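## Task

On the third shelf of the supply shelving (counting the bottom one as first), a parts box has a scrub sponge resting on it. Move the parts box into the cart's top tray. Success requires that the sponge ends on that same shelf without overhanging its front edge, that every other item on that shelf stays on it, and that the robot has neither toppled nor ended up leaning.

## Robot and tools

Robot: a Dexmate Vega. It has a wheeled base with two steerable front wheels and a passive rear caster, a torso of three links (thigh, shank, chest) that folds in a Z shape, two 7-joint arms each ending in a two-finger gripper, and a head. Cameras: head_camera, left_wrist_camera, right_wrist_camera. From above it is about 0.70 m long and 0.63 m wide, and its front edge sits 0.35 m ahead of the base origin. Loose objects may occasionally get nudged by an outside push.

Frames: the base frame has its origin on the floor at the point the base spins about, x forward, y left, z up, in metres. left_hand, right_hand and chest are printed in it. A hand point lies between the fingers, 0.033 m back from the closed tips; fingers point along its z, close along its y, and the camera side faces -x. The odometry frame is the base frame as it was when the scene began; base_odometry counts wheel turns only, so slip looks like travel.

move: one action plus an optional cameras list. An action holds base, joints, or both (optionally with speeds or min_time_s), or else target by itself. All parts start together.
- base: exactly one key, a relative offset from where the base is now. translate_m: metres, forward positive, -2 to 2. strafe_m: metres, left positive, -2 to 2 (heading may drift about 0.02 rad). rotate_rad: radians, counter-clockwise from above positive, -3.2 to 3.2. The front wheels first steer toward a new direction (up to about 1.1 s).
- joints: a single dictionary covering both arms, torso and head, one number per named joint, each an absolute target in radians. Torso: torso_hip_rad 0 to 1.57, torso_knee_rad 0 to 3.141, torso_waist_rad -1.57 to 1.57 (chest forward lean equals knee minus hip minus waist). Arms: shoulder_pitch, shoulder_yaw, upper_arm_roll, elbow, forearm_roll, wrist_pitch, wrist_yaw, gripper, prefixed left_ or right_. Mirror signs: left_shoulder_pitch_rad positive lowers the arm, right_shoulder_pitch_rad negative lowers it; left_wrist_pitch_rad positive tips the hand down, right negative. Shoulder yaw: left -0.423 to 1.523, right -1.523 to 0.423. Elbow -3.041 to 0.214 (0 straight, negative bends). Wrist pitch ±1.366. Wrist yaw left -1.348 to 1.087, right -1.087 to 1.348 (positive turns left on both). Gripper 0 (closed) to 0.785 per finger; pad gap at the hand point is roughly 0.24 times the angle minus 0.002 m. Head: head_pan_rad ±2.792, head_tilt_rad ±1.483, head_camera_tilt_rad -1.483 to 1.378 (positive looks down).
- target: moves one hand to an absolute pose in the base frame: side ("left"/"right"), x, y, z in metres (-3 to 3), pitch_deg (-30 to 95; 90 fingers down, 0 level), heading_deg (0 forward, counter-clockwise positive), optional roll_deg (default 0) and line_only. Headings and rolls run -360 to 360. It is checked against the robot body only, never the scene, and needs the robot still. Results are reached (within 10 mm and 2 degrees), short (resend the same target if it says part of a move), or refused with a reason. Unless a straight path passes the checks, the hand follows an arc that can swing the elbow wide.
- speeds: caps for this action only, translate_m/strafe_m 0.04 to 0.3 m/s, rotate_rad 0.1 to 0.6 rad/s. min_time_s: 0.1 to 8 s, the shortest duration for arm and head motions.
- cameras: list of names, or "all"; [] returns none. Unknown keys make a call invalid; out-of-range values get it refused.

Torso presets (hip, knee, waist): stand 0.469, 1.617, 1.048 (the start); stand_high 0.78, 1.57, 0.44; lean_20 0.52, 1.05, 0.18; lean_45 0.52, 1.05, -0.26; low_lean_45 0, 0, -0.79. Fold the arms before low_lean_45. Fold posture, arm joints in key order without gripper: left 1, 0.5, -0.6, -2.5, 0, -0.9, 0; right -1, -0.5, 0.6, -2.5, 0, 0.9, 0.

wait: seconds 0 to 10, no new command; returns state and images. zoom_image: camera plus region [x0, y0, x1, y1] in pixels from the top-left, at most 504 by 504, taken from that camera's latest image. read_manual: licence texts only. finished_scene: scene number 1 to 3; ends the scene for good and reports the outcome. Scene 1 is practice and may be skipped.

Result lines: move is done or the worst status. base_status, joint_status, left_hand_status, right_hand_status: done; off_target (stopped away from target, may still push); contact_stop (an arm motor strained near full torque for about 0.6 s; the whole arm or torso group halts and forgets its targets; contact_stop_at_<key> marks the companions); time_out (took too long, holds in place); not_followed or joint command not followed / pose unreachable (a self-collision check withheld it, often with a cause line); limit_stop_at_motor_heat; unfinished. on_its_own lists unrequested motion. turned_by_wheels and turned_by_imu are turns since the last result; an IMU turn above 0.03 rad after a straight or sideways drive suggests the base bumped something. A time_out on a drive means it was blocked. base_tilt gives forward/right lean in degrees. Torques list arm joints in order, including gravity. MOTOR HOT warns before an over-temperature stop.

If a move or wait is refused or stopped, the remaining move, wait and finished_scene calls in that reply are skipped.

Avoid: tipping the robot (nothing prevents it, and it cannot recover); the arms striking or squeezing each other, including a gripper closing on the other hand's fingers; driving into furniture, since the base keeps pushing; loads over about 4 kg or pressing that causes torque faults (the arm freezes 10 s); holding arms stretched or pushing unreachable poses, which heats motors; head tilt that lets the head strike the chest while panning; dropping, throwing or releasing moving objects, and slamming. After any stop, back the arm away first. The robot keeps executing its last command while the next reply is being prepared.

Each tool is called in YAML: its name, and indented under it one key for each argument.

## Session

move:
  joints: {"head_camera_tilt_rad":0.35}
  cameras: ["head_camera"]

Scene clock: 0.90 s.
Joint torques (N m): left_arm=[7.78 0.28 1.08 -4.33 -0.14 -3.22 -0.02] | right_arm=[-3.78 -0.01 0.32 -4.89 0.02 3.95 -0.3]
move: done
base_odometry: x=+0.000 y=+0.000 heading=+0.000
turned_by_wheels: +0.000
turned_by_imu: +0.000
base_tilt: forward=+0.1 right=+0.3
base_status: not commanded
joint_positions: torso_hip_rad=+0.469 torso_knee_rad=+1.617 torso_waist_rad=+1.048 left_shoulder_pitch_rad=+2.198 left_shoulder_yaw_rad=+0.003 left_upper_arm_roll_rad=+0.005 left_elbow_rad=-1.088 left_forearm_roll_rad=-0.002 left_wrist_pitch_rad=-0.498 left_wrist_yaw_rad=-0.008 left_gripper_rad=+0.005 right_shoulder_pitch_rad=-2.186 right_shoulder_yaw_rad=+0.017 right_upper_arm_roll_rad=+0.012 right_elbow_rad=-1.116 right_forearm_roll_rad=-0.006 right_wrist_pitch_rad=+0.502 right_wrist_yaw_rad=+0.010 right_gripper_rad=+0.005 head_pan_rad=+0.000 head_tilt_rad=+0.000 head_camera_tilt_rad=+0.349
joint_status: all done
chest: x=-0.0111 y=+0.0000 z=+1.4155 quat_wxyz=(+0.999, +0.000, +0.050, +0.000) (m; base frame)
left_hand: x=+0.1936 y=+0.2243 z=+0.6017 quat_wxyz=(+0.416, +0.003, +0.909, -0.006) pitch_deg=+40.8 heading_deg=-0.9 roll_deg=-0.6 back=up (m; base frame)
right_hand: x=+0.2193 y=-0.2262 z=+0.6163 quat_wxyz=(+0.436, +0.005, +0.900, +0.003) pitch_deg=+38.2 heading_deg=+0.0 roll_deg=+0.7 back=up (m; base frame)
pictures: head_camera
camera_calibration:
head_camera: T_world_to_cam=[[0.0126492, -0.999789, 0.0161651, 0.00554048], [-0.430468, -0.0200364, -0.902383, 1.35082], [0.902517, 0.00445589, -0.430631, 0.67056], [0, 0, 0, 1]] pos_world=[-0.0237785, 0.0296169, 1.50763]

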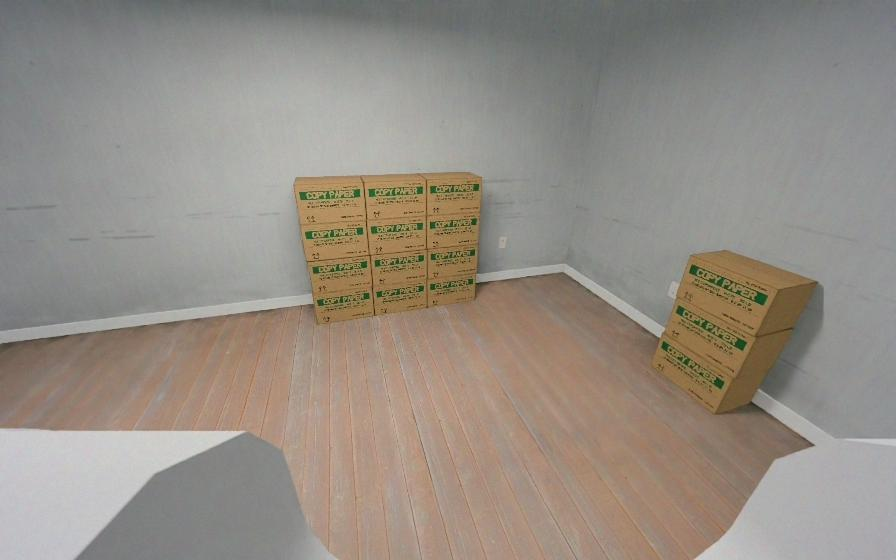

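move:
  base: {"rotate_rad":-2.2}
  joints: {"torso_hip_rad":0.25,"torso_knee_rad":1.256,"torso_waist_rad":0.906,"right_shoulder_pitch_rad":-0.8,"right_shoulder_yaw_rad":-0.576,"right_upper_arm_roll_rad":-0.406,"right_elbow_rad":-1.761,"right_forearm_roll_rad":1.167,"right_wrist_pitch_rad":-0.885,"right_wrist_yaw_rad":-0.743,"right_gripper_rad":0.54,"head_pan_rad":-0.4}
  cameras: ["head_camera"]

Scene clock: 7.87 s.
Joint torques (N m): left_arm=[7.2 0.16 1.33 -4.52 -0.14 -3 0.04] | right_arm=[25.41 -4.53 3.97 -10.71 -0.75 2.83 -0.6]
move: done
base_odometry: x=+0.000 y=+0.000 heading=-2.198
turned_by_wheels: -2.198
turned_by_imu: -2.137
base_tilt: forward=+0.2 right=+0.3
base_status: done
joint_positions: torso_hip_rad=+0.250 torso_knee_rad=+1.256 torso_waist_rad=+0.906 left_shoulder_pitch_rad=+2.198 left_shoulder_yaw_rad=+0.003 left_upper_arm_roll_rad=+0.005 left_elbow_rad=-1.088 left_forearm_roll_rad=-0.002 left_wrist_pitch_rad=-0.498 left_wrist_yaw_rad=-0.008 left_gripper_rad=+0.005 right_shoulder_pitch_rad=-0.806 right_shoulder_yaw_rad=-0.573 right_upper_arm_roll_rad=-0.404 right_elbow_rad=-1.758 right_forearm_roll_rad=+1.162 right_wrist_pitch_rad=-0.880 right_wrist_yaw_rad=-0.740 right_gripper_rad=+0.540 head_pan_rad=-0.399 head_tilt_rad=+0.000 head_camera_tilt_rad=+0.349
joint_status: all done
chest: x=-0.0213 y=+0.0000 z=+1.3256 quat_wxyz=(+0.999, +0.000, +0.050, +0.000) (m; base frame)
left_hand: x=+0.1833 y=+0.2243 z=+0.5118 quat_wxyz=(+0.416, +0.003, +0.909, -0.006) pitch_deg=+40.8 heading_deg=-0.9 roll_deg=-0.6 back=up (m; base frame)
right_hand: x=+0.7882 y=-0.2209 z=+1.0929 quat_wxyz=(+0.545, +0.002, +0.838, +0.001) pitch_deg=+23.9 heading_deg=-0.1 roll_deg=+0.2 back=up (m; base frame)
pictures: head_camera
camera_calibration:
head_camera: T_world_to_cam=[[-0.375066, -0.925357, 0.0551397, -0.0813516], [-0.411801, 0.11303, -0.904237, 1.26958], [0.830509, -0.361855, -0.423457, 0.624698], [0, 0, 0, 1]] pos_world=[-0.026514, 0.0072697, 1.41702]

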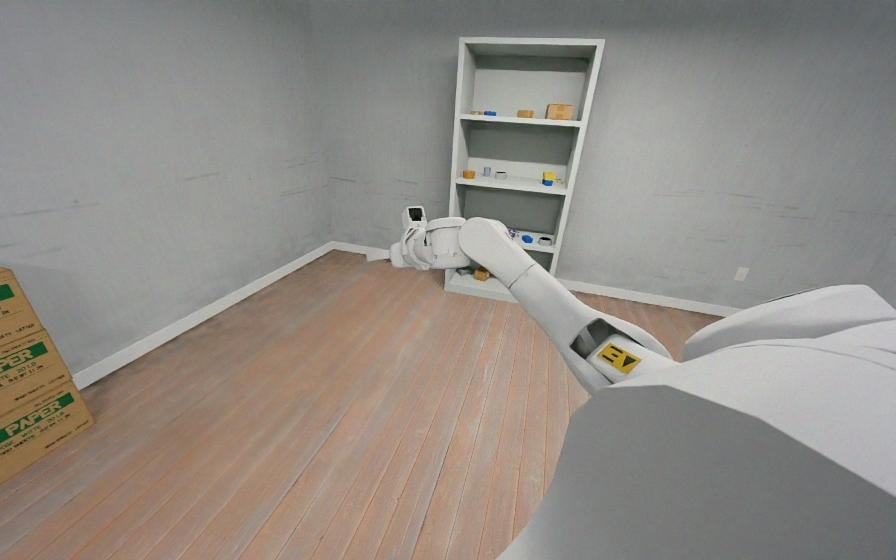

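move:
  base: {"rotate_rad":-0.61}
  joints: {"head_pan_rad":0}
  cameras: []

move:
  base: {"translate_m":1.45}
  cameras: ["head_camera","right_wrist_camera"]

zoom_image:
  camera: "right_wrist_camera"
  region: [220, 80, 420, 220]

Scene clock: 11.13 s.
Joint torques (N m): left_arm=[6.86 0.58 1.4 -4.36 -0.15 -2.68 0.09] | right_arm=[25.7 -4.89 4.16 -10.96 -0.3 2.6 -0.3]
move: done
base_odometry: x=+0.000 y=+0.000 heading=-2.807
turned_by_wheels: -0.609
turned_by_imu: -0.592
base_tilt: forward=+0.1 right=+0.3
base_status: done
joint_positions: torso_hip_rad=+0.250 torso_knee_rad=+1.256 torso_waist_rad=+0.906 left_shoulder_pitch_rad=+2.198 left_shoulder_yaw_rad=+0.003 left_upper_arm_roll_rad=+0.005 left_elbow_rad=-1.088 left_forearm_roll_rad=-0.002 left_wrist_pitch_rad=-0.498 left_wrist_yaw_rad=-0.008 left_gripper_rad=+0.005 right_shoulder_pitch_rad=-0.800 right_shoulder_yaw_rad=-0.576 right_upper_arm_roll_rad=-0.406 right_elbow_rad=-1.761 right_forearm_roll_rad=+1.167 right_wrist_pitch_rad=-0.885 right_wrist_yaw_rad=-0.743 right_gripper_rad=+0.540 head_pan_rad=-0.001 head_tilt_rad=+0.000 head_camera_tilt_rad=+0.349
joint_status: all done
chest: x=-0.0213 y=+0.0000 z=+1.3256 quat_wxyz=(+0.999, +0.000, +0.050, +0.000) (m; base frame)
left_hand: x=+0.1833 y=+0.2243 z=+0.5118 quat_wxyz=(+0.416, +0.003, +0.909, -0.006) pitch_deg=+40.8 heading_deg=-0.9 roll_deg=-0.6 back=up (m; base frame)
right_hand: x=+0.7879 y=-0.2204 z=+1.0955 quat_wxyz=(+0.546, +0.000, +0.838, +0.000) pitch_deg=+23.9 heading_deg=-0.1 roll_deg=+0.0 back=up (m; base frame)
pictures: none
No camera images: "cameras" was empty.

Scene clock: 17.87 s.
Joint torques (N m): left_arm=[6.97 0.62 1.08 -4.58 -0.06 -2.68 0.03] | right_arm=[26.28 -4.21 5.13 -9.61 -0.25 2.11 -0.13]
move: done
base_odometry: x=-1.371 y=-0.472 heading=-2.808
turned_by_wheels: -0.001
turned_by_imu: -0.008
base_tilt: forward=+0.1 right=+0.3
base_status: done
joint_positions: torso_hip_rad=+0.250 torso_knee_rad=+1.256 torso_waist_rad=+0.906 left_shoulder_pitch_rad=+2.198 left_shoulder_yaw_rad=+0.003 left_upper_arm_roll_rad=+0.005 left_elbow_rad=-1.088 left_forearm_roll_rad=-0.002 left_wrist_pitch_rad=-0.498 left_wrist_yaw_rad=-0.008 left_gripper_rad=+0.005 right_shoulder_pitch_rad=-0.800 right_shoulder_yaw_rad=-0.576 right_upper_arm_roll_rad=-0.406 right_elbow_rad=-1.761 right_forearm_roll_rad=+1.167 right_wrist_pitch_rad=-0.885 right_wrist_yaw_rad=-0.743 right_gripper_rad=+0.540 head_pan_rad=-0.001 head_tilt_rad=+0.000 head_camera_tilt_rad=+0.349
joint_status: not commanded
chest: x=-0.0212 y=+0.0000 z=+1.3256 quat_wxyz=(+0.999, +0.000, +0.050, +0.000) (m; base frame)
left_hand: x=+0.1833 y=+0.2243 z=+0.5117 quat_wxyz=(+0.416, +0.003, +0.909, -0.006) pitch_deg=+40.8 heading_deg=-0.9 roll_deg=-0.6 back=up (m; base frame)
right_hand: x=+0.7880 y=-0.2204 z=+1.0954 quat_wxyz=(+0.546, +0.000, +0.838, +0.000) pitch_deg=+23.9 heading_deg=-0.1 roll_deg=+0.0 back=up (m; base frame)
pictures: head_camera, right_wrist_camera
camera_calibration:
head_camera: T_world_to_cam=[[0.0120261, -0.999796, 0.0162472, 0.00698146], [-0.43068, -0.019843, -0.902286, 1.26524], [0.902424, 0.00385366, -0.430831, 0.641169], [0, 0, 0, 1]] pos_world=[-0.0337773, 0.0296154, 1.41773]
right_wrist_camera: T_world_to_cam=[[-0.0396642, -0.998591, 0.0352568, -0.235347], [-0.539925, -0.00827064, -0.841673, 1.39708], [0.840778, -0.0524203, -0.538836, 0.0711665], [0, 0, 0, 1]] pos_world=[0.685146, -0.21973, 1.22253]

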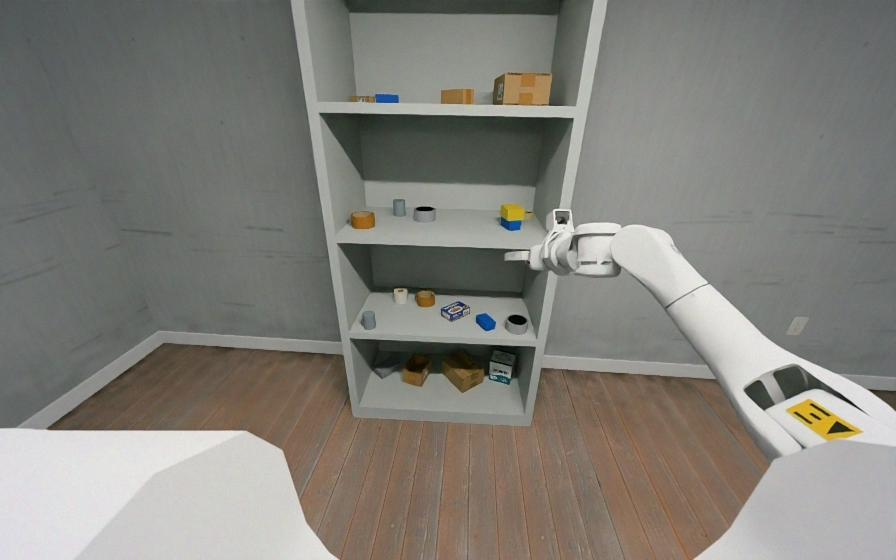

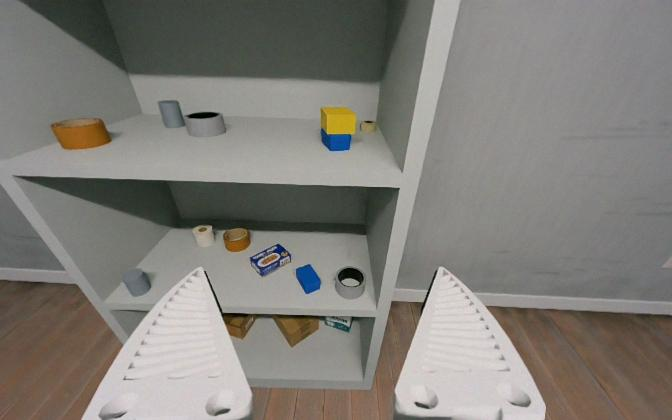

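Scaled by 2.520 from the camera's 672x420 image, which has a finer 960x600 frame.

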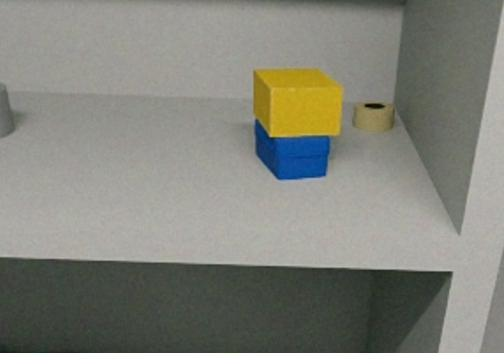

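move:
  target: {"side":"right","x":0.7,"y":-0.265,"z":1.074,"pitch_deg":15,"heading_deg":14,"line_only":true}
  cameras: []

move:
  base: {"translate_m":0.6}
  cameras: ["head_camera","right_wrist_camera"]

zoom_image:
  camera: "head_camera"
  region: [460, 200, 620, 320]

Scene clock: 23.43 s.
Joint torques (N m): left_arm=[7.21 0.53 1.12 -4.88 -0.02 -3.18 0.23] | right_arm=[8.56 -7.91 12 -10.07 -0.35 4.18 0.27]
move: done
base_odometry: x=-1.371 y=-0.472 heading=-2.808
turned_by_wheels: +0.000
turned_by_imu: +0.001
base_tilt: forward=+0.1 right=+0.3
base_status: not commanded
joint_positions: torso_hip_rad=+0.250 torso_knee_rad=+1.256 torso_waist_rad=+0.906 left_shoulder_pitch_rad=+2.198 left_shoulder_yaw_rad=+0.003 left_upper_arm_roll_rad=+0.005 left_elbow_rad=-1.088 left_forearm_roll_rad=-0.002 left_wrist_pitch_rad=-0.498 left_wrist_yaw_rad=-0.008 left_gripper_rad=+0.005 right_shoulder_pitch_rad=-1.346 right_shoulder_yaw_rad=-0.993 right_upper_arm_roll_rad=-0.137 right_elbow_rad=-2.002 right_forearm_roll_rad=+1.105 right_wrist_pitch_rad=-0.495 right_wrist_yaw_rad=-0.226 right_gripper_rad=+0.540 head_pan_rad=-0.001 head_tilt_rad=+0.000 head_camera_tilt_rad=+0.349
joint_status: not commanded
chest: x=-0.0212 y=+0.0000 z=+1.3256 quat_wxyz=(+0.999, +0.000, +0.050, +0.000) (m; base frame)
left_hand: x=+0.1833 y=+0.2243 z=+0.5117 quat_wxyz=(+0.416, +0.003, +0.909, -0.006) pitch_deg=+40.8 heading_deg=-0.9 roll_deg=-0.6 back=up (m; base frame)
right_hand: x=+0.7010 y=-0.2652 z=+1.0733 quat_wxyz=(+0.603, -0.095, +0.788, +0.073) pitch_deg=+15.1 heading_deg=+13.8 roll_deg=+0.1 back=up (m; base frame)
right_hand_status: reached (straight line, planned for 2.1 s): 1 mm and 0.3 deg off.
pictures: none
No camera images: "cameras" was empty.

Scene clock: 27.00 s.
Joint torques (N m): left_arm=[6.38 0.64 1.15 -4.41 -0.04 -2.57 0.12] | right_arm=[8.28 -8.19 11.71 -8.39 -0.5 3.02 0]
move: done
base_odometry: x=-1.939 y=-0.668 heading=-2.808
turned_by_wheels: -0.001
turned_by_imu: -0.003
base_tilt: forward=+0.1 right=+0.3
base_status: done
joint_positions: torso_hip_rad=+0.250 torso_knee_rad=+1.256 torso_waist_rad=+0.906 left_shoulder_pitch_rad=+2.198 left_shoulder_yaw_rad=+0.003 left_upper_arm_roll_rad=+0.005 left_elbow_rad=-1.088 left_forearm_roll_rad=-0.002 left_wrist_pitch_rad=-0.498 left_wrist_yaw_rad=-0.008 left_gripper_rad=+0.005 right_shoulder_pitch_rad=-1.352 right_shoulder_yaw_rad=-0.996 right_upper_arm_roll_rad=-0.134 right_elbow_rad=-2.003 right_forearm_roll_rad=+1.105 right_wrist_pitch_rad=-0.490 right_wrist_yaw_rad=-0.221 right_gripper_rad=+0.540 head_pan_rad=-0.001 head_tilt_rad=+0.000 head_camera_tilt_rad=+0.349
joint_status: not commanded
chest: x=-0.0212 y=+0.0000 z=+1.3256 quat_wxyz=(+0.999, +0.000, +0.050, +0.000) (m; base frame)
left_hand: x=+0.1833 y=+0.2243 z=+0.5117 quat_wxyz=(+0.416, +0.003, +0.909, -0.006) pitch_deg=+40.8 heading_deg=-0.9 roll_deg=-0.6 back=up (m; base frame)
right_hand: x=+0.6999 y=-0.2650 z=+1.0734 quat_wxyz=(+0.604, -0.097, +0.788, +0.074) pitch_deg=+15.1 heading_deg=+14.0 roll_deg=+0.0 back=up (m; base frame)
pictures: head_camera, right_wrist_camera
camera_calibration:
head_camera: T_world_to_cam=[[0.0120261, -0.999796, 0.0162472, 0.00698267], [-0.43068, -0.019843, -0.902286, 1.26519], [0.902424, 0.00385366, -0.430831, 0.641259], [0, 0, 0, 1]] pos_world=[-0.0338773, 0.0296154, 1.41773]
right_wrist_camera: T_world_to_cam=[[0.199066, -0.979582, 0.0281352, -0.436956], [-0.390486, -0.105619, -0.91453, 1.27844], [0.898829, 0.171065, -0.403538, 0.00434766], [0, 0, 0, 1]] pos_world=[0.582289, -0.29375, 1.18322]

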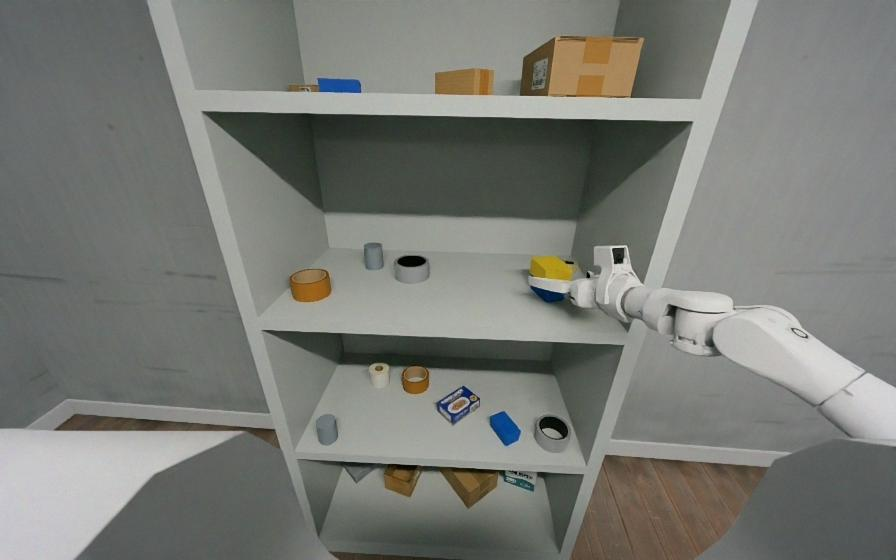

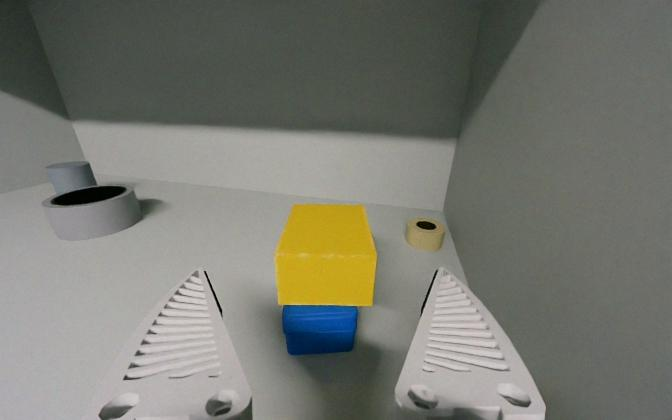

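Scaled by 3.150 from the camera's 896x560 image, which has a finer 960x600 frame.

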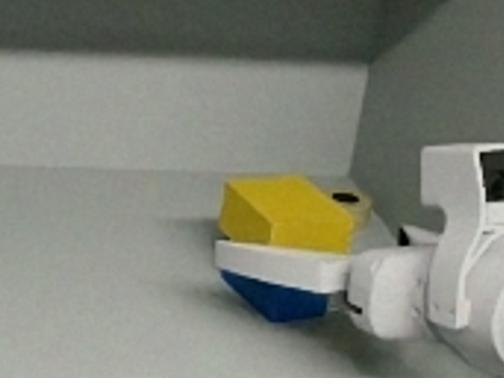

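move:
  target: {"side":"right","x":0.8,"y":-0.236,"z":1.05,"pitch_deg":15,"heading_deg":14,"line_only":true}
  cameras: ["head_camera","right_wrist_camera"]

zoom_image:
  camera: "head_camera"
  region: [460, 200, 620, 320]

Scene clock: 31.50 s.
Joint torques (N m): left_arm=[7.7 -0.54 1.48 -4.37 -0.11 -3.22 0.17] | right_arm=[24.91 -3.36 5.82 -3.93 -0.07 4.41 0.4]
move: done
base_odometry: x=-1.939 y=-0.668 heading=-2.808
turned_by_wheels: +0.000
turned_by_imu: +0.001
base_tilt: forward=+0.1 right=+0.3
base_status: not commanded
joint_positions: torso_hip_rad=+0.250 torso_knee_rad=+1.256 torso_waist_rad=+0.906 left_shoulder_pitch_rad=+2.198 left_shoulder_yaw_rad=+0.003 left_upper_arm_roll_rad=+0.005 left_elbow_rad=-1.088 left_forearm_roll_rad=-0.002 left_wrist_pitch_rad=-0.498 left_wrist_yaw_rad=-0.008 left_gripper_rad=+0.005 right_shoulder_pitch_rad=-0.970 right_shoulder_yaw_rad=-0.769 right_upper_arm_roll_rad=-0.442 right_elbow_rad=-1.614 right_forearm_roll_rad=+0.914 right_wrist_pitch_rad=-0.462 right_wrist_yaw_rad=-0.118 right_gripper_rad=+0.540 head_pan_rad=-0.001 head_tilt_rad=+0.000 head_camera_tilt_rad=+0.349
joint_status: not commanded
chest: x=-0.0212 y=+0.0000 z=+1.3256 quat_wxyz=(+0.999, +0.000, +0.050, +0.000) (m; base frame)
left_hand: x=+0.1833 y=+0.2243 z=+0.5117 quat_wxyz=(+0.416, +0.003, +0.909, -0.006) pitch_deg=+40.8 heading_deg=-0.9 roll_deg=-0.6 back=up (m; base frame)
right_hand: x=+0.7986 y=-0.2369 z=+1.0497 quat_wxyz=(+0.604, -0.096, +0.788, +0.074) pitch_deg=+15.0 heading_deg=+14.0 roll_deg=+0.0 back=up (m; base frame)
right_hand_status: reached (straight line, planned for 1.7 s): 2 mm and 0.1 deg off.
pictures: head_camera, right_wrist_camera
camera_calibration:
head_camera: T_world_to_cam=[[0.0120261, -0.999796, 0.0162472, 0.00698267], [-0.43068, -0.019843, -0.902286, 1.26519], [0.902424, 0.00385366, -0.430831, 0.641259], [0, 0, 0, 1]] pos_world=[-0.0338773, 0.0296154, 1.41773]
right_wrist_camera: T_world_to_cam=[[0.198419, -0.979726, 0.0277082, -0.427493], [-0.390254, -0.104906, -0.914711, 1.29848], [0.899073, 0.170683, -0.403157, -0.0993567], [0, 0, 0, 1]] pos_world=[0.680888, -0.265649, 1.15952]

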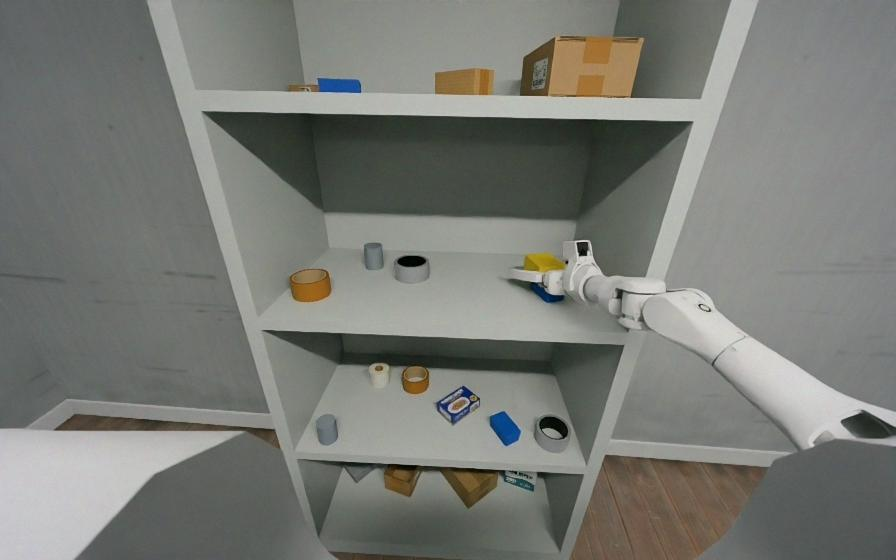

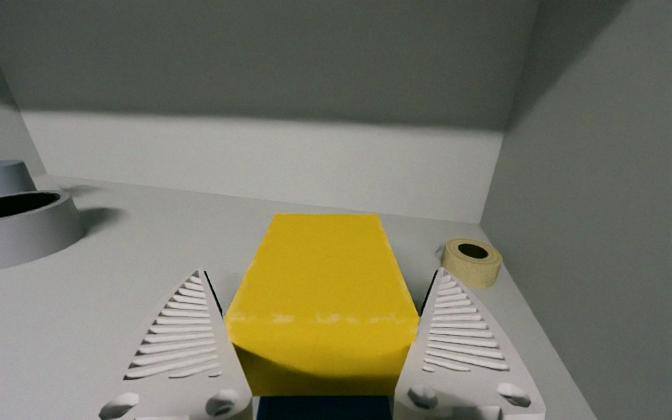

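Scaled by 3.150 from the camera's 896x560 image, which has a finer 960x600 frame.

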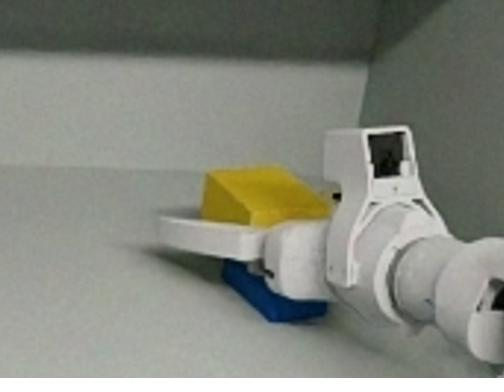

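move:
  joints: {"right_gripper_rad":0.31}
  cameras: []

move:
  target: {"side":"right","x":0.79,"y":-0.225,"z":1.085,"pitch_deg":15,"heading_deg":14,"line_only":true}
  cameras: ["right_wrist_camera"]

move:
  target: {"side":"right","x":0.77,"y":-0.02,"z":1.07,"pitch_deg":15,"heading_deg":14,"line_only":true}
  cameras: ["head_camera","right_wrist_camera"]

zoom_image:
  camera: "head_camera"
  region: [420, 220, 600, 340]

Scene clock: 32.97 s.
Joint torques (N m): left_arm=[7.27 -0.07 1.14 -3.98 0.03 -2.87 0.03] | right_arm=[23.56 -4.17 4.55 -5.63 -0.36 3.61 0.33]
move: done
base_odometry: x=-1.939 y=-0.668 heading=-2.808
turned_by_wheels: +0.000
turned_by_imu: +0.000
base_tilt: forward=+0.2 right=+0.3
base_status: not commanded
joint_positions: torso_hip_rad=+0.250 torso_knee_rad=+1.256 torso_waist_rad=+0.906 left_shoulder_pitch_rad=+2.198 left_shoulder_yaw_rad=+0.003 left_upper_arm_roll_rad=+0.005 left_elbow_rad=-1.088 left_forearm_roll_rad=-0.002 left_wrist_pitch_rad=-0.498 left_wrist_yaw_rad=-0.008 left_gripper_rad=+0.005 right_shoulder_pitch_rad=-0.965 right_shoulder_yaw_rad=-0.766 right_upper_arm_roll_rad=-0.446 right_elbow_rad=-1.609 right_forearm_roll_rad=+0.912 right_wrist_pitch_rad=-0.461 right_wrist_yaw_rad=-0.117 right_gripper_rad=+0.311 head_pan_rad=-0.001 head_tilt_rad=+0.000 head_camera_tilt_rad=+0.349
joint_status: all done
chest: x=-0.0212 y=+0.0000 z=+1.3256 quat_wxyz=(+0.999, +0.000, +0.050, +0.000) (m; base frame)
left_hand: x=+0.1833 y=+0.2243 z=+0.5117 quat_wxyz=(+0.416, +0.003, +0.909, -0.006) pitch_deg=+40.8 heading_deg=-0.9 roll_deg=-0.6 back=up (m; base frame)
right_hand: x=+0.7998 y=-0.2362 z=+1.0497 quat_wxyz=(+0.604, -0.097, +0.788, +0.074) pitch_deg=+15.0 heading_deg=+14.0 roll_deg=+0.0 back=up (m; base frame)
pictures: none
No camera images: "cameras" was empty.

Scene clock: 34.87 s.
Joint torques (N m): left_arm=[6.65 0.67 1.21 -4.99 -0.19 -2.72 0.11] | right_arm=[24.48 -5.59 11.55 -10.16 -0.07 3.24 -0.4]
move: done
base_odometry: x=-1.939 y=-0.668 heading=-2.808
turned_by_wheels: +0.000
turned_by_imu: +0.000
base_tilt: forward=+0.1 right=+0.3
base_status: not commanded
joint_positions: torso_hip_rad=+0.250 torso_knee_rad=+1.256 torso_waist_rad=+0.906 left_shoulder_pitch_rad=+2.198 left_shoulder_yaw_rad=+0.003 left_upper_arm_roll_rad=+0.005 left_elbow_rad=-1.088 left_forearm_roll_rad=-0.002 left_wrist_pitch_rad=-0.498 left_wrist_yaw_rad=-0.008 left_gripper_rad=+0.005 right_shoulder_pitch_rad=-0.957 right_shoulder_yaw_rad=-0.785 right_upper_arm_roll_rad=-0.408 right_elbow_rad=-1.714 right_forearm_roll_rad=+0.968 right_wrist_pitch_rad=-0.556 right_wrist_yaw_rad=-0.184 right_gripper_rad=+0.311 head_pan_rad=-0.001 head_tilt_rad=+0.000 head_camera_tilt_rad=+0.349
joint_status: not commanded
chest: x=-0.0212 y=+0.0000 z=+1.3256 quat_wxyz=(+0.999, +0.000, +0.050, +0.000) (m; base frame)
left_hand: x=+0.1833 y=+0.2243 z=+0.5117 quat_wxyz=(+0.416, +0.003, +0.909, -0.006) pitch_deg=+40.8 heading_deg=-0.9 roll_deg=-0.6 back=up (m; base frame)
right_hand: x=+0.7904 y=-0.2255 z=+1.0823 quat_wxyz=(+0.604, -0.097, +0.788, +0.074) pitch_deg=+15.1 heading_deg=+14.0 roll_deg=+0.0 back=up (m; base frame)
right_hand_status: reached (straight line, planned for 0.7 s): 3 mm and 0.1 deg off.
pictures: right_wrist_camera
camera_calibration:
right_wrist_camera: T_world_to_cam=[[0.199128, -0.979576, 0.0279005, -0.416292], [-0.390913, -0.105508, -0.914361, 1.3263], [0.89863, 0.171168, -0.403938, -0.0794843], [0, 0, 0, 1]] pos_world=[0.67279, -0.25425, 1.19222]

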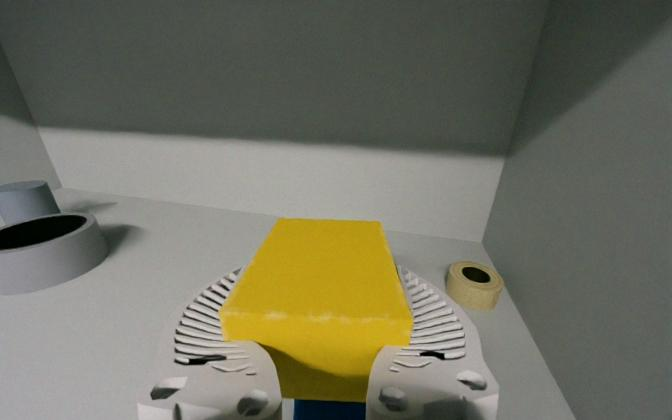

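Scene clock: 38.03 s.
Joint torques (N m): left_arm=[6.38 -0.32 0.99 -2.89 -0.09 -2.6 0.15] | right_arm=[24.12 2.49 4.11 -6.27 -0.82 2.48 -0.27]
move: done
base_odometry: x=-1.939 y=-0.668 heading=-2.808
turned_by_wheels: +0.000
turned_by_imu: +0.001
base_tilt: forward=+0.1 right=+0.3
base_status: not commanded
joint_positions: torso_hip_rad=+0.250 torso_knee_rad=+1.256 torso_waist_rad=+0.906 left_shoulder_pitch_rad=+2.198 left_shoulder_yaw_rad=+0.003 left_upper_arm_roll_rad=+0.005 left_elbow_rad=-1.088 left_forearm_roll_rad=-0.002 left_wrist_pitch_rad=-0.498 left_wrist_yaw_rad=-0.008 left_gripper_rad=+0.005 right_shoulder_pitch_rad=-0.879 right_shoulder_yaw_rad=-0.408 right_upper_arm_roll_rad=-0.648 right_elbow_rad=-1.763 right_forearm_roll_rad=+0.860 right_wrist_pitch_rad=-0.624 right_wrist_yaw_rad=-0.568 right_gripper_rad=+0.311 head_pan_rad=-0.001 head_tilt_rad=+0.000 head_camera_tilt_rad=+0.349
joint_status: not commanded
chest: x=-0.0212 y=+0.0000 z=+1.3256 quat_wxyz=(+0.999, +0.000, +0.050, +0.000) (m; base frame)
left_hand: x=+0.1833 y=+0.2243 z=+0.5117 quat_wxyz=(+0.416, +0.003, +0.909, -0.006) pitch_deg=+40.8 heading_deg=-0.9 roll_deg=-0.6 back=up (m; base frame)
right_hand: x=+0.7704 y=-0.0230 z=+1.0692 quat_wxyz=(+0.604, -0.097, +0.788, +0.074) pitch_deg=+15.1 heading_deg=+14.0 roll_deg=+0.0 back=up (m; base frame)
right_hand_status: reached (straight line, planned for 1.7 s): 3 mm and 0.1 deg off.
pictures: head_camera, right_wrist_camera
camera_calibration:
head_camera: T_world_to_cam=[[0.0120261, -0.999796, 0.0162472, 0.00698267], [-0.43068, -0.019843, -0.902286, 1.26519], [0.902424, 0.00385366, -0.430831, 0.641259], [0, 0, 0, 1]] pos_world=[-0.0338773, 0.0296154, 1.41773]
right_wrist_camera: T_world_to_cam=[[0.198905, -0.979621, 0.0279309, -0.213471], [-0.390745, -0.10541, -0.914444, 1.32786], [0.898752, 0.170973, -0.403748, -0.101779], [0, 0, 0, 1]] pos_world=[0.652789, -0.0517494, 1.17912]

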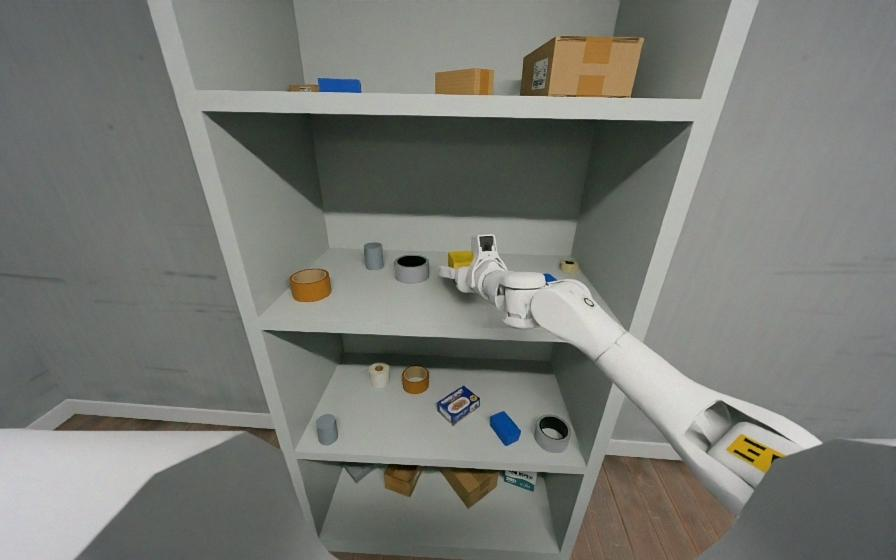

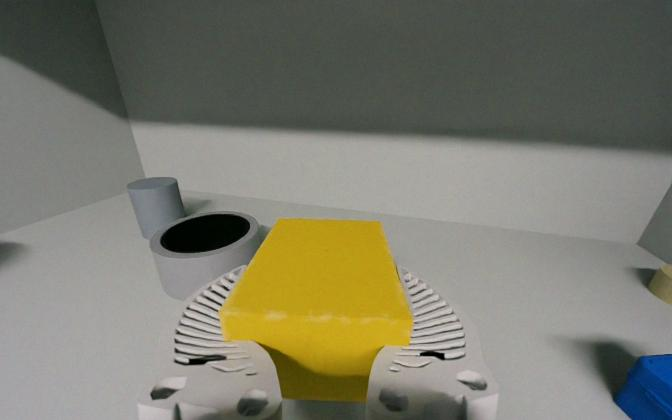

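Scaled by 2.800 from the camera's 896x560 image, which has a finer 960x600 frame.

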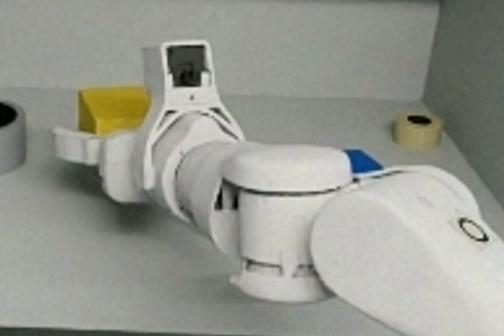

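move:
  target: {"side":"right","x":0.75,"y":-0.055,"z":1.009,"pitch_deg":15,"heading_deg":12,"line_only":true}
  cameras: ["right_wrist_camera","head_camera"]

Scene clock: 40.40 s.
Joint torques (N m): left_arm=[6.59 0.67 1.31 -3.96 -0.09 -3.47 0.14] | right_arm=[6.31 -3.27 3.37 -9.31 -0.4 1.1 -0.24]
move: done
base_odometry: x=-1.939 y=-0.668 heading=-2.808
turned_by_wheels: +0.000
turned_by_imu: +0.001
base_tilt: forward=+0.2 right=+0.3
base_status: not commanded
joint_positions: torso_hip_rad=+0.250 torso_knee_rad=+1.256 torso_waist_rad=+0.906 left_shoulder_pitch_rad=+2.198 left_shoulder_yaw_rad=+0.003 left_upper_arm_roll_rad=+0.005 left_elbow_rad=-1.088 left_forearm_roll_rad=-0.002 left_wrist_pitch_rad=-0.498 left_wrist_yaw_rad=-0.008 left_gripper_rad=+0.005 right_shoulder_pitch_rad=-1.012 right_shoulder_yaw_rad=-0.473 right_upper_arm_roll_rad=-0.658 right_elbow_rad=-1.775 right_forearm_roll_rad=+0.803 right_wrist_pitch_rad=-0.491 right_wrist_yaw_rad=-0.546 right_gripper_rad=+0.311 head_pan_rad=-0.001 head_tilt_rad=+0.000 head_camera_tilt_rad=+0.349
joint_status: not commanded
chest: x=-0.0212 y=+0.0000 z=+1.3256 quat_wxyz=(+0.999, +0.000, +0.050, +0.000) (m; base frame)
left_hand: x=+0.1833 y=+0.2243 z=+0.5117 quat_wxyz=(+0.416, +0.003, +0.909, -0.006) pitch_deg=+40.8 heading_deg=-0.9 roll_deg=-0.6 back=up (m; base frame)
right_hand: x=+0.7511 y=-0.0539 z=+1.0114 quat_wxyz=(+0.605, -0.083, +0.789, +0.064) pitch_deg=+15.0 heading_deg=+12.1 roll_deg=+0.0 back=up (m; base frame)
right_hand_status: reached (straight line, planned for 0.8 s): 3 mm and 0.1 deg off.
pictures: head_camera, right_wrist_camera
camera_calibration:
head_camera: T_world_to_cam=[[0.0120261, -0.999796, 0.0162472, 0.00698267], [-0.43068, -0.019843, -0.902286, 1.26519], [0.902424, 0.00385366, -0.430831, 0.641259], [0, 0, 0, 1]] pos_world=[-0.0338773, 0.0296154, 1.41773]
right_wrist_camera: T_world_to_cam=[[0.165692, -0.985784, 0.0278433, -0.213582], [-0.392816, -0.0918696, -0.915017, 1.26702], [0.904567, 0.140674, -0.402454, -0.109741], [0, 0, 0, 1]] pos_world=[0.63236, -0.0787083, 1.12112]

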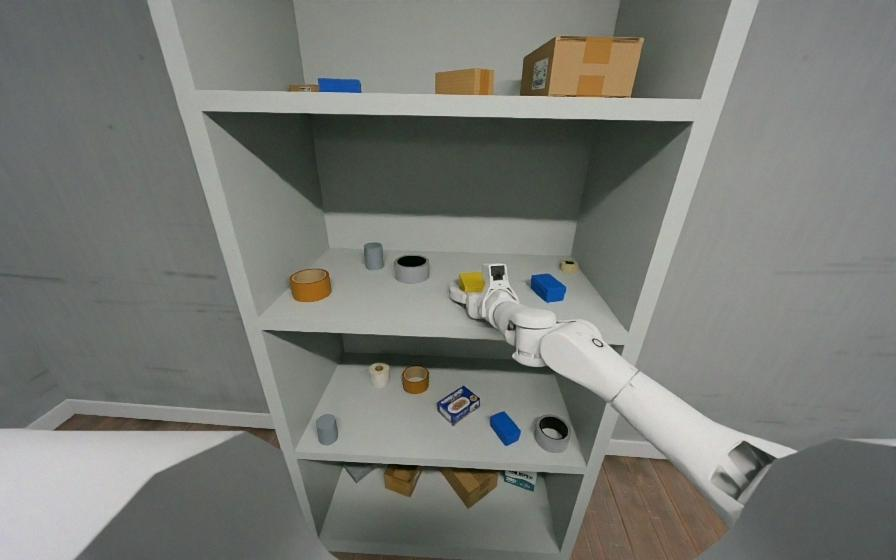

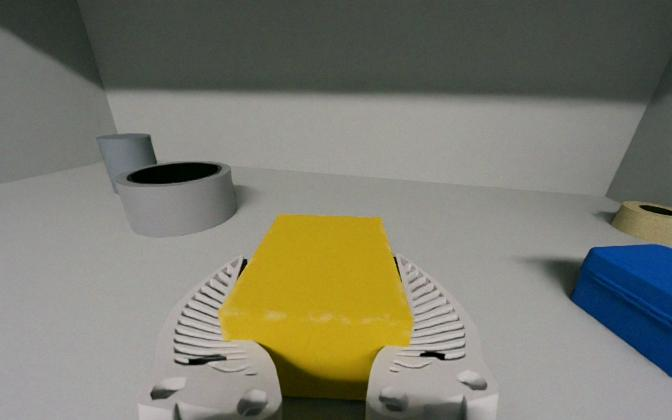

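move:
  joints: {"right_gripper_rad":0.56}
  cameras: ["head_camera","right_wrist_camera"]

zoom_image:
  camera: "head_camera"
  region: [500, 250, 600, 320]

Scene clock: 41.47 s.
Joint torques (N m): left_arm=[6.43 -0.02 1.02 -5.71 -0.18 -2.79 0.12] | right_arm=[8.97 -2.13 2.32 -9.08 -0.18 1.15 0.05]
move: done
base_odometry: x=-1.939 y=-0.668 heading=-2.808
turned_by_wheels: +0.000
turned_by_imu: +0.000
base_tilt: forward=+0.1 right=+0.3
base_status: not commanded
joint_positions: torso_hip_rad=+0.250 torso_knee_rad=+1.256 torso_waist_rad=+0.906 left_shoulder_pitch_rad=+2.198 left_shoulder_yaw_rad=+0.003 left_upper_arm_roll_rad=+0.005 left_elbow_rad=-1.088 left_forearm_roll_rad=-0.002 left_wrist_pitch_rad=-0.498 left_wrist_yaw_rad=-0.008 left_gripper_rad=+0.005 right_shoulder_pitch_rad=-1.016 right_shoulder_yaw_rad=-0.475 right_upper_arm_roll_rad=-0.658 right_elbow_rad=-1.775 right_forearm_roll_rad=+0.800 right_wrist_pitch_rad=-0.486 right_wrist_yaw_rad=-0.545 right_gripper_rad=+0.560 head_pan_rad=-0.001 head_tilt_rad=+0.000 head_camera_tilt_rad=+0.349
joint_status: all done
chest: x=-0.0212 y=+0.0000 z=+1.3256 quat_wxyz=(+0.999, +0.000, +0.050, +0.000) (m; base frame)
left_hand: x=+0.1833 y=+0.2243 z=+0.5117 quat_wxyz=(+0.416, +0.003, +0.909, -0.006) pitch_deg=+40.8 heading_deg=-0.9 roll_deg=-0.6 back=up (m; base frame)
right_hand: x=+0.7503 y=-0.0551 z=+1.0095 quat_wxyz=(+0.606, -0.083, +0.789, +0.064) pitch_deg=+15.0 heading_deg=+12.0 roll_deg=+0.0 back=up (m; base frame)
pictures: head_camera, right_wrist_camera
camera_calibration:
head_camera: T_world_to_cam=[[0.0120261, -0.999796, 0.0162472, 0.00698267], [-0.43068, -0.019843, -0.902286, 1.26519], [0.902424, 0.00385366, -0.430831, 0.641259], [0, 0, 0, 1]] pos_world=[-0.0338773, 0.0296154, 1.41773]
right_wrist_camera: T_world_to_cam=[[0.164422, -0.985987, 0.0281909, -0.213983], [-0.392719, -0.0916527, -0.91508, 1.2649], [0.904841, 0.139388, -0.402285, -0.110104], [0, 0, 0, 1]] pos_world=[0.631559, -0.0797065, 1.11922]

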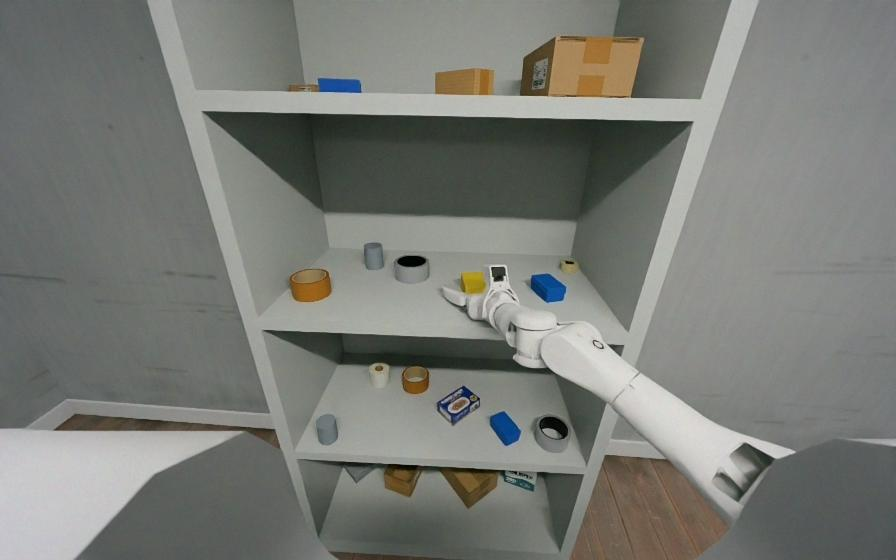

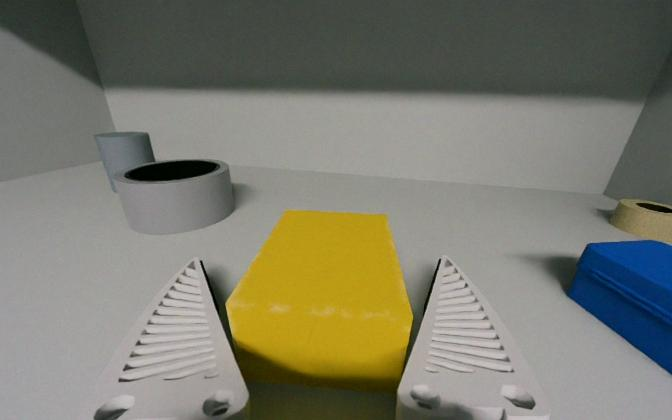

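Scaled by 5.040 from the camera's 896x560 image, which has a finer 960x600 frame.

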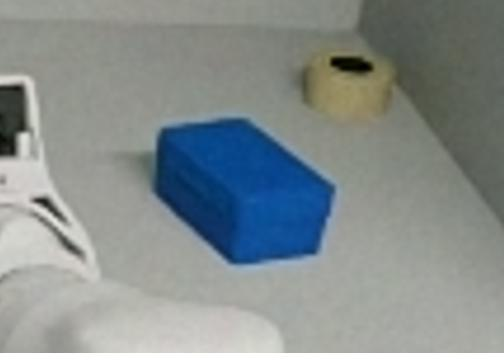

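move:
  target: {"side":"right","x":0.63,"y":-0.085,"z":1.04,"pitch_deg":15,"heading_deg":12,"line_only":true}
  cameras: []

move:
  target: {"side":"right","x":0.66,"y":-0.28,"z":1.07,"pitch_deg":30,"heading_deg":15}
  cameras: ["head_camera","right_wrist_camera"]

Scene clock: 45.97 s.
Joint torques (N m): left_arm=[7.43 0.23 1.13 -4.83 -0.08 -2.81 0.01] | right_arm=[6.58 -2.86 8.98 -10.98 -0.74 3.1 -0.42]
move: done
base_odometry: x=-1.939 y=-0.668 heading=-2.808
turned_by_wheels: +0.000
turned_by_imu: +0.001
base_tilt: forward=+0.1 right=+0.3
base_status: not commanded
joint_positions: torso_hip_rad=+0.250 torso_knee_rad=+1.256 torso_waist_rad=+0.906 left_shoulder_pitch_rad=+2.198 left_shoulder_yaw_rad=+0.003 left_upper_arm_roll_rad=+0.005 left_elbow_rad=-1.088 left_forearm_roll_rad=-0.002 left_wrist_pitch_rad=-0.498 left_wrist_yaw_rad=-0.008 left_gripper_rad=+0.005 right_shoulder_pitch_rad=-1.314 right_shoulder_yaw_rad=-0.692 right_upper_arm_roll_rad=-0.494 right_elbow_rad=-2.292 right_forearm_roll_rad=+0.937 right_wrist_pitch_rad=-0.594 right_wrist_yaw_rad=-0.732 right_gripper_rad=+0.560 head_pan_rad=-0.001 head_tilt_rad=+0.000 head_camera_tilt_rad=+0.349
joint_status: not commanded
chest: x=-0.0212 y=+0.0000 z=+1.3256 quat_wxyz=(+0.999, +0.000, +0.050, +0.000) (m; base frame)
left_hand: x=+0.1833 y=+0.2243 z=+0.5117 quat_wxyz=(+0.416, +0.003, +0.909, -0.006) pitch_deg=+40.8 heading_deg=-0.9 roll_deg=-0.6 back=up (m; base frame)
right_hand: x=+0.6314 y=-0.0847 z=+1.0391 quat_wxyz=(+0.605, -0.083, +0.789, +0.064) pitch_deg=+15.0 heading_deg=+12.0 roll_deg=+0.0 back=up (m; base frame)
right_hand_status: reached (straight line, planned for 2.0 s): 2 mm and 0.0 deg off.
pictures: none
No camera images: "cameras" was empty.

Scene clock: 49.67 s.
Joint torques (N m): left_arm=[7.48 0.37 1.09 -3.42 -0.15 -2.86 0.05] | right_arm=[20.42 -10.03 11.84 -1.36 0.02 2.48 0.22]
move: done
base_odometry: x=-1.939 y=-0.668 heading=-2.808
turned_by_wheels: +0.000
turned_by_imu: +0.001
base_tilt: forward=+0.1 right=+0.3
base_status: not commanded
joint_positions: torso_hip_rad=+0.250 torso_knee_rad=+1.256 torso_waist_rad=+0.906 left_shoulder_pitch_rad=+2.198 left_shoulder_yaw_rad=+0.003 left_upper_arm_roll_rad=+0.005 left_elbow_rad=-1.088 left_forearm_roll_rad=-0.002 left_wrist_pitch_rad=-0.498 left_wrist_yaw_rad=-0.008 left_gripper_rad=+0.005 right_shoulder_pitch_rad=-1.212 right_shoulder_yaw_rad=-1.080 right_upper_arm_roll_rad=-0.041 right_elbow_rad=-2.049 right_forearm_roll_rad=+1.412 right_wrist_pitch_rad=-0.922 right_wrist_yaw_rad=-0.335 right_gripper_rad=+0.560 head_pan_rad=-0.001 head_tilt_rad=+0.000 head_camera_tilt_rad=+0.349
joint_status: not commanded
chest: x=-0.0212 y=+0.0000 z=+1.3256 quat_wxyz=(+0.999, +0.000, +0.050, +0.000) (m; base frame)
left_hand: x=+0.1833 y=+0.2243 z=+0.5117 quat_wxyz=(+0.416, +0.003, +0.909, -0.006) pitch_deg=+40.8 heading_deg=-0.9 roll_deg=-0.6 back=up (m; base frame)
right_hand: x=+0.6597 y=-0.2779 z=+1.0682 quat_wxyz=(+0.496, -0.113, +0.858, +0.065) pitch_deg=+30.0 heading_deg=+15.0 roll_deg=-0.1 back=up (m; base frame)
right_hand_status: reached (straight line, planned for 2.2 s): 3 mm and 0.1 deg off.
pictures: head_camera, right_wrist_camera
camera_calibration:
head_camera: T_world_to_cam=[[0.0120261, -0.999796, 0.0162472, 0.00698267], [-0.43068, -0.019843, -0.902286, 1.26519], [0.902424, 0.00385366, -0.430831, 0.641259], [0, 0, 0, 1]] pos_world=[-0.0338773, 0.0296154, 1.41773]
right_wrist_camera: T_world_to_cam=[[0.224631, -0.973625, 0.0399316, -0.469308], [-0.602239, -0.170929, -0.779802, 1.2343], [0.766061, 0.15112, -0.624751, 0.359028], [0, 0, 0, 1]] pos_world=[0.573728, -0.300209, 1.20555]

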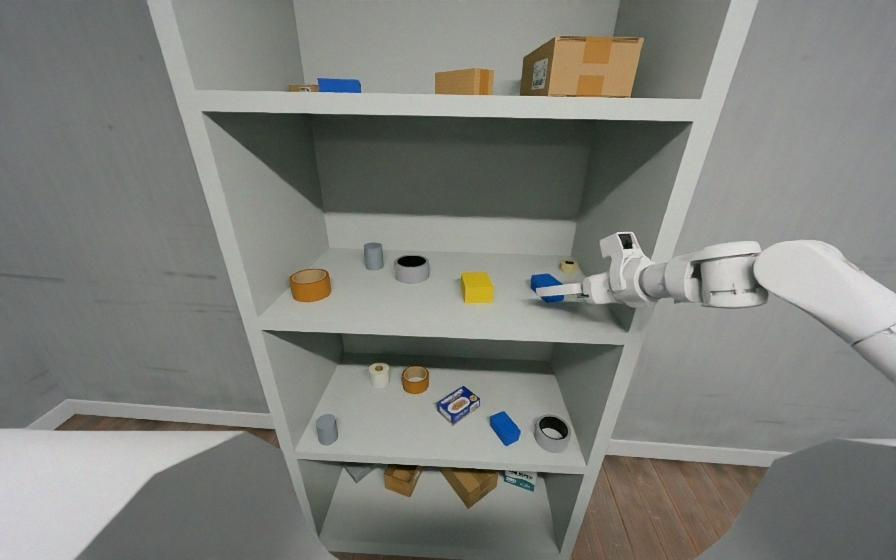

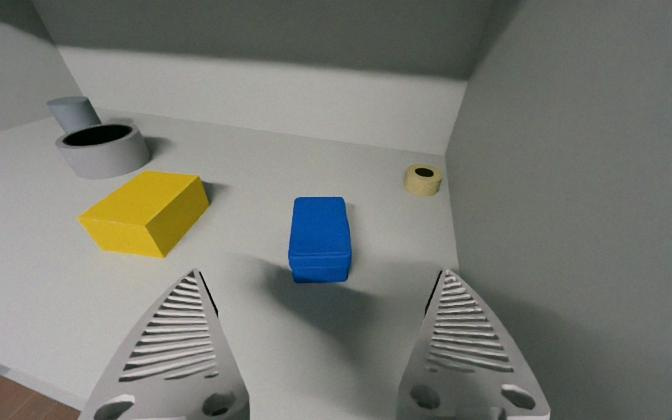

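move:
  target: {"side":"right","x":0.785,"y":-0.245,"z":1.009,"pitch_deg":30,"heading_deg":15,"line_only":true}
  cameras: ["right_wrist_camera"]

Scene clock: 53.93 s.
Joint torques (N m): left_arm=[7.22 0.97 1.31 -3.27 -0.02 -3.25 0.02] | right_arm=[18.12 -1.93 0.7 -2.25 0.15 -0.1 0.49]
move: done
base_odometry: x=-1.939 y=-0.668 heading=-2.808
turned_by_wheels: +0.000
turned_by_imu: +0.001
base_tilt: forward=+0.1 right=+0.3
base_status: not commanded
joint_positions: torso_hip_rad=+0.250 torso_knee_rad=+1.256 torso_waist_rad=+0.906 left_shoulder_pitch_rad=+2.198 left_shoulder_yaw_rad=+0.003 left_upper_arm_roll_rad=+0.005 left_elbow_rad=-1.088 left_forearm_roll_rad=-0.002 left_wrist_pitch_rad=-0.498 left_wrist_yaw_rad=-0.008 left_gripper_rad=+0.005 right_shoulder_pitch_rad=-0.786 right_shoulder_yaw_rad=-0.800 right_upper_arm_roll_rad=-0.515 right_elbow_rad=-1.561 right_forearm_roll_rad=+1.042 right_wrist_pitch_rad=-0.795 right_wrist_yaw_rad=-0.133 right_gripper_rad=+0.560 head_pan_rad=-0.001 head_tilt_rad=+0.000 head_camera_tilt_rad=+0.349
joint_status: not commanded
chest: x=-0.0215 y=+0.0000 z=+1.3256 quat_wxyz=(+0.999, +0.000, +0.050, +0.000) (m; base frame)
left_hand: x=+0.1833 y=+0.2243 z=+0.5118 quat_wxyz=(+0.416, +0.003, +0.909, -0.006) pitch_deg=+40.8 heading_deg=-0.9 roll_deg=-0.6 back=up (m; base frame)
right_hand: x=+0.7839 y=-0.2458 z=+1.0103 quat_wxyz=(+0.496, -0.112, +0.858, +0.065) pitch_deg=+29.9 heading_deg=+15.0 roll_deg=+0.0 back=up (m; base frame)
right_hand_status: reached (straight line, planned for 2.1 s): 2 mm and 0.1 deg off.
pictures: right_wrist_camera
camera_calibration:
right_wrist_camera: T_world_to_cam=[[0.223684, -0.973922, 0.0379645, -0.460994], [-0.602323, -0.168751, -0.780212, 1.27043], [0.766272, 0.151654, -0.624362, 0.222377], [0, 0, 0, 1]] pos_world=[0.697927, -0.26831, 1.14755]

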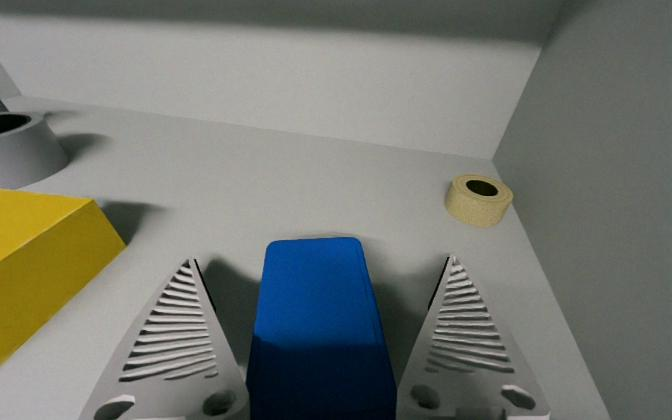

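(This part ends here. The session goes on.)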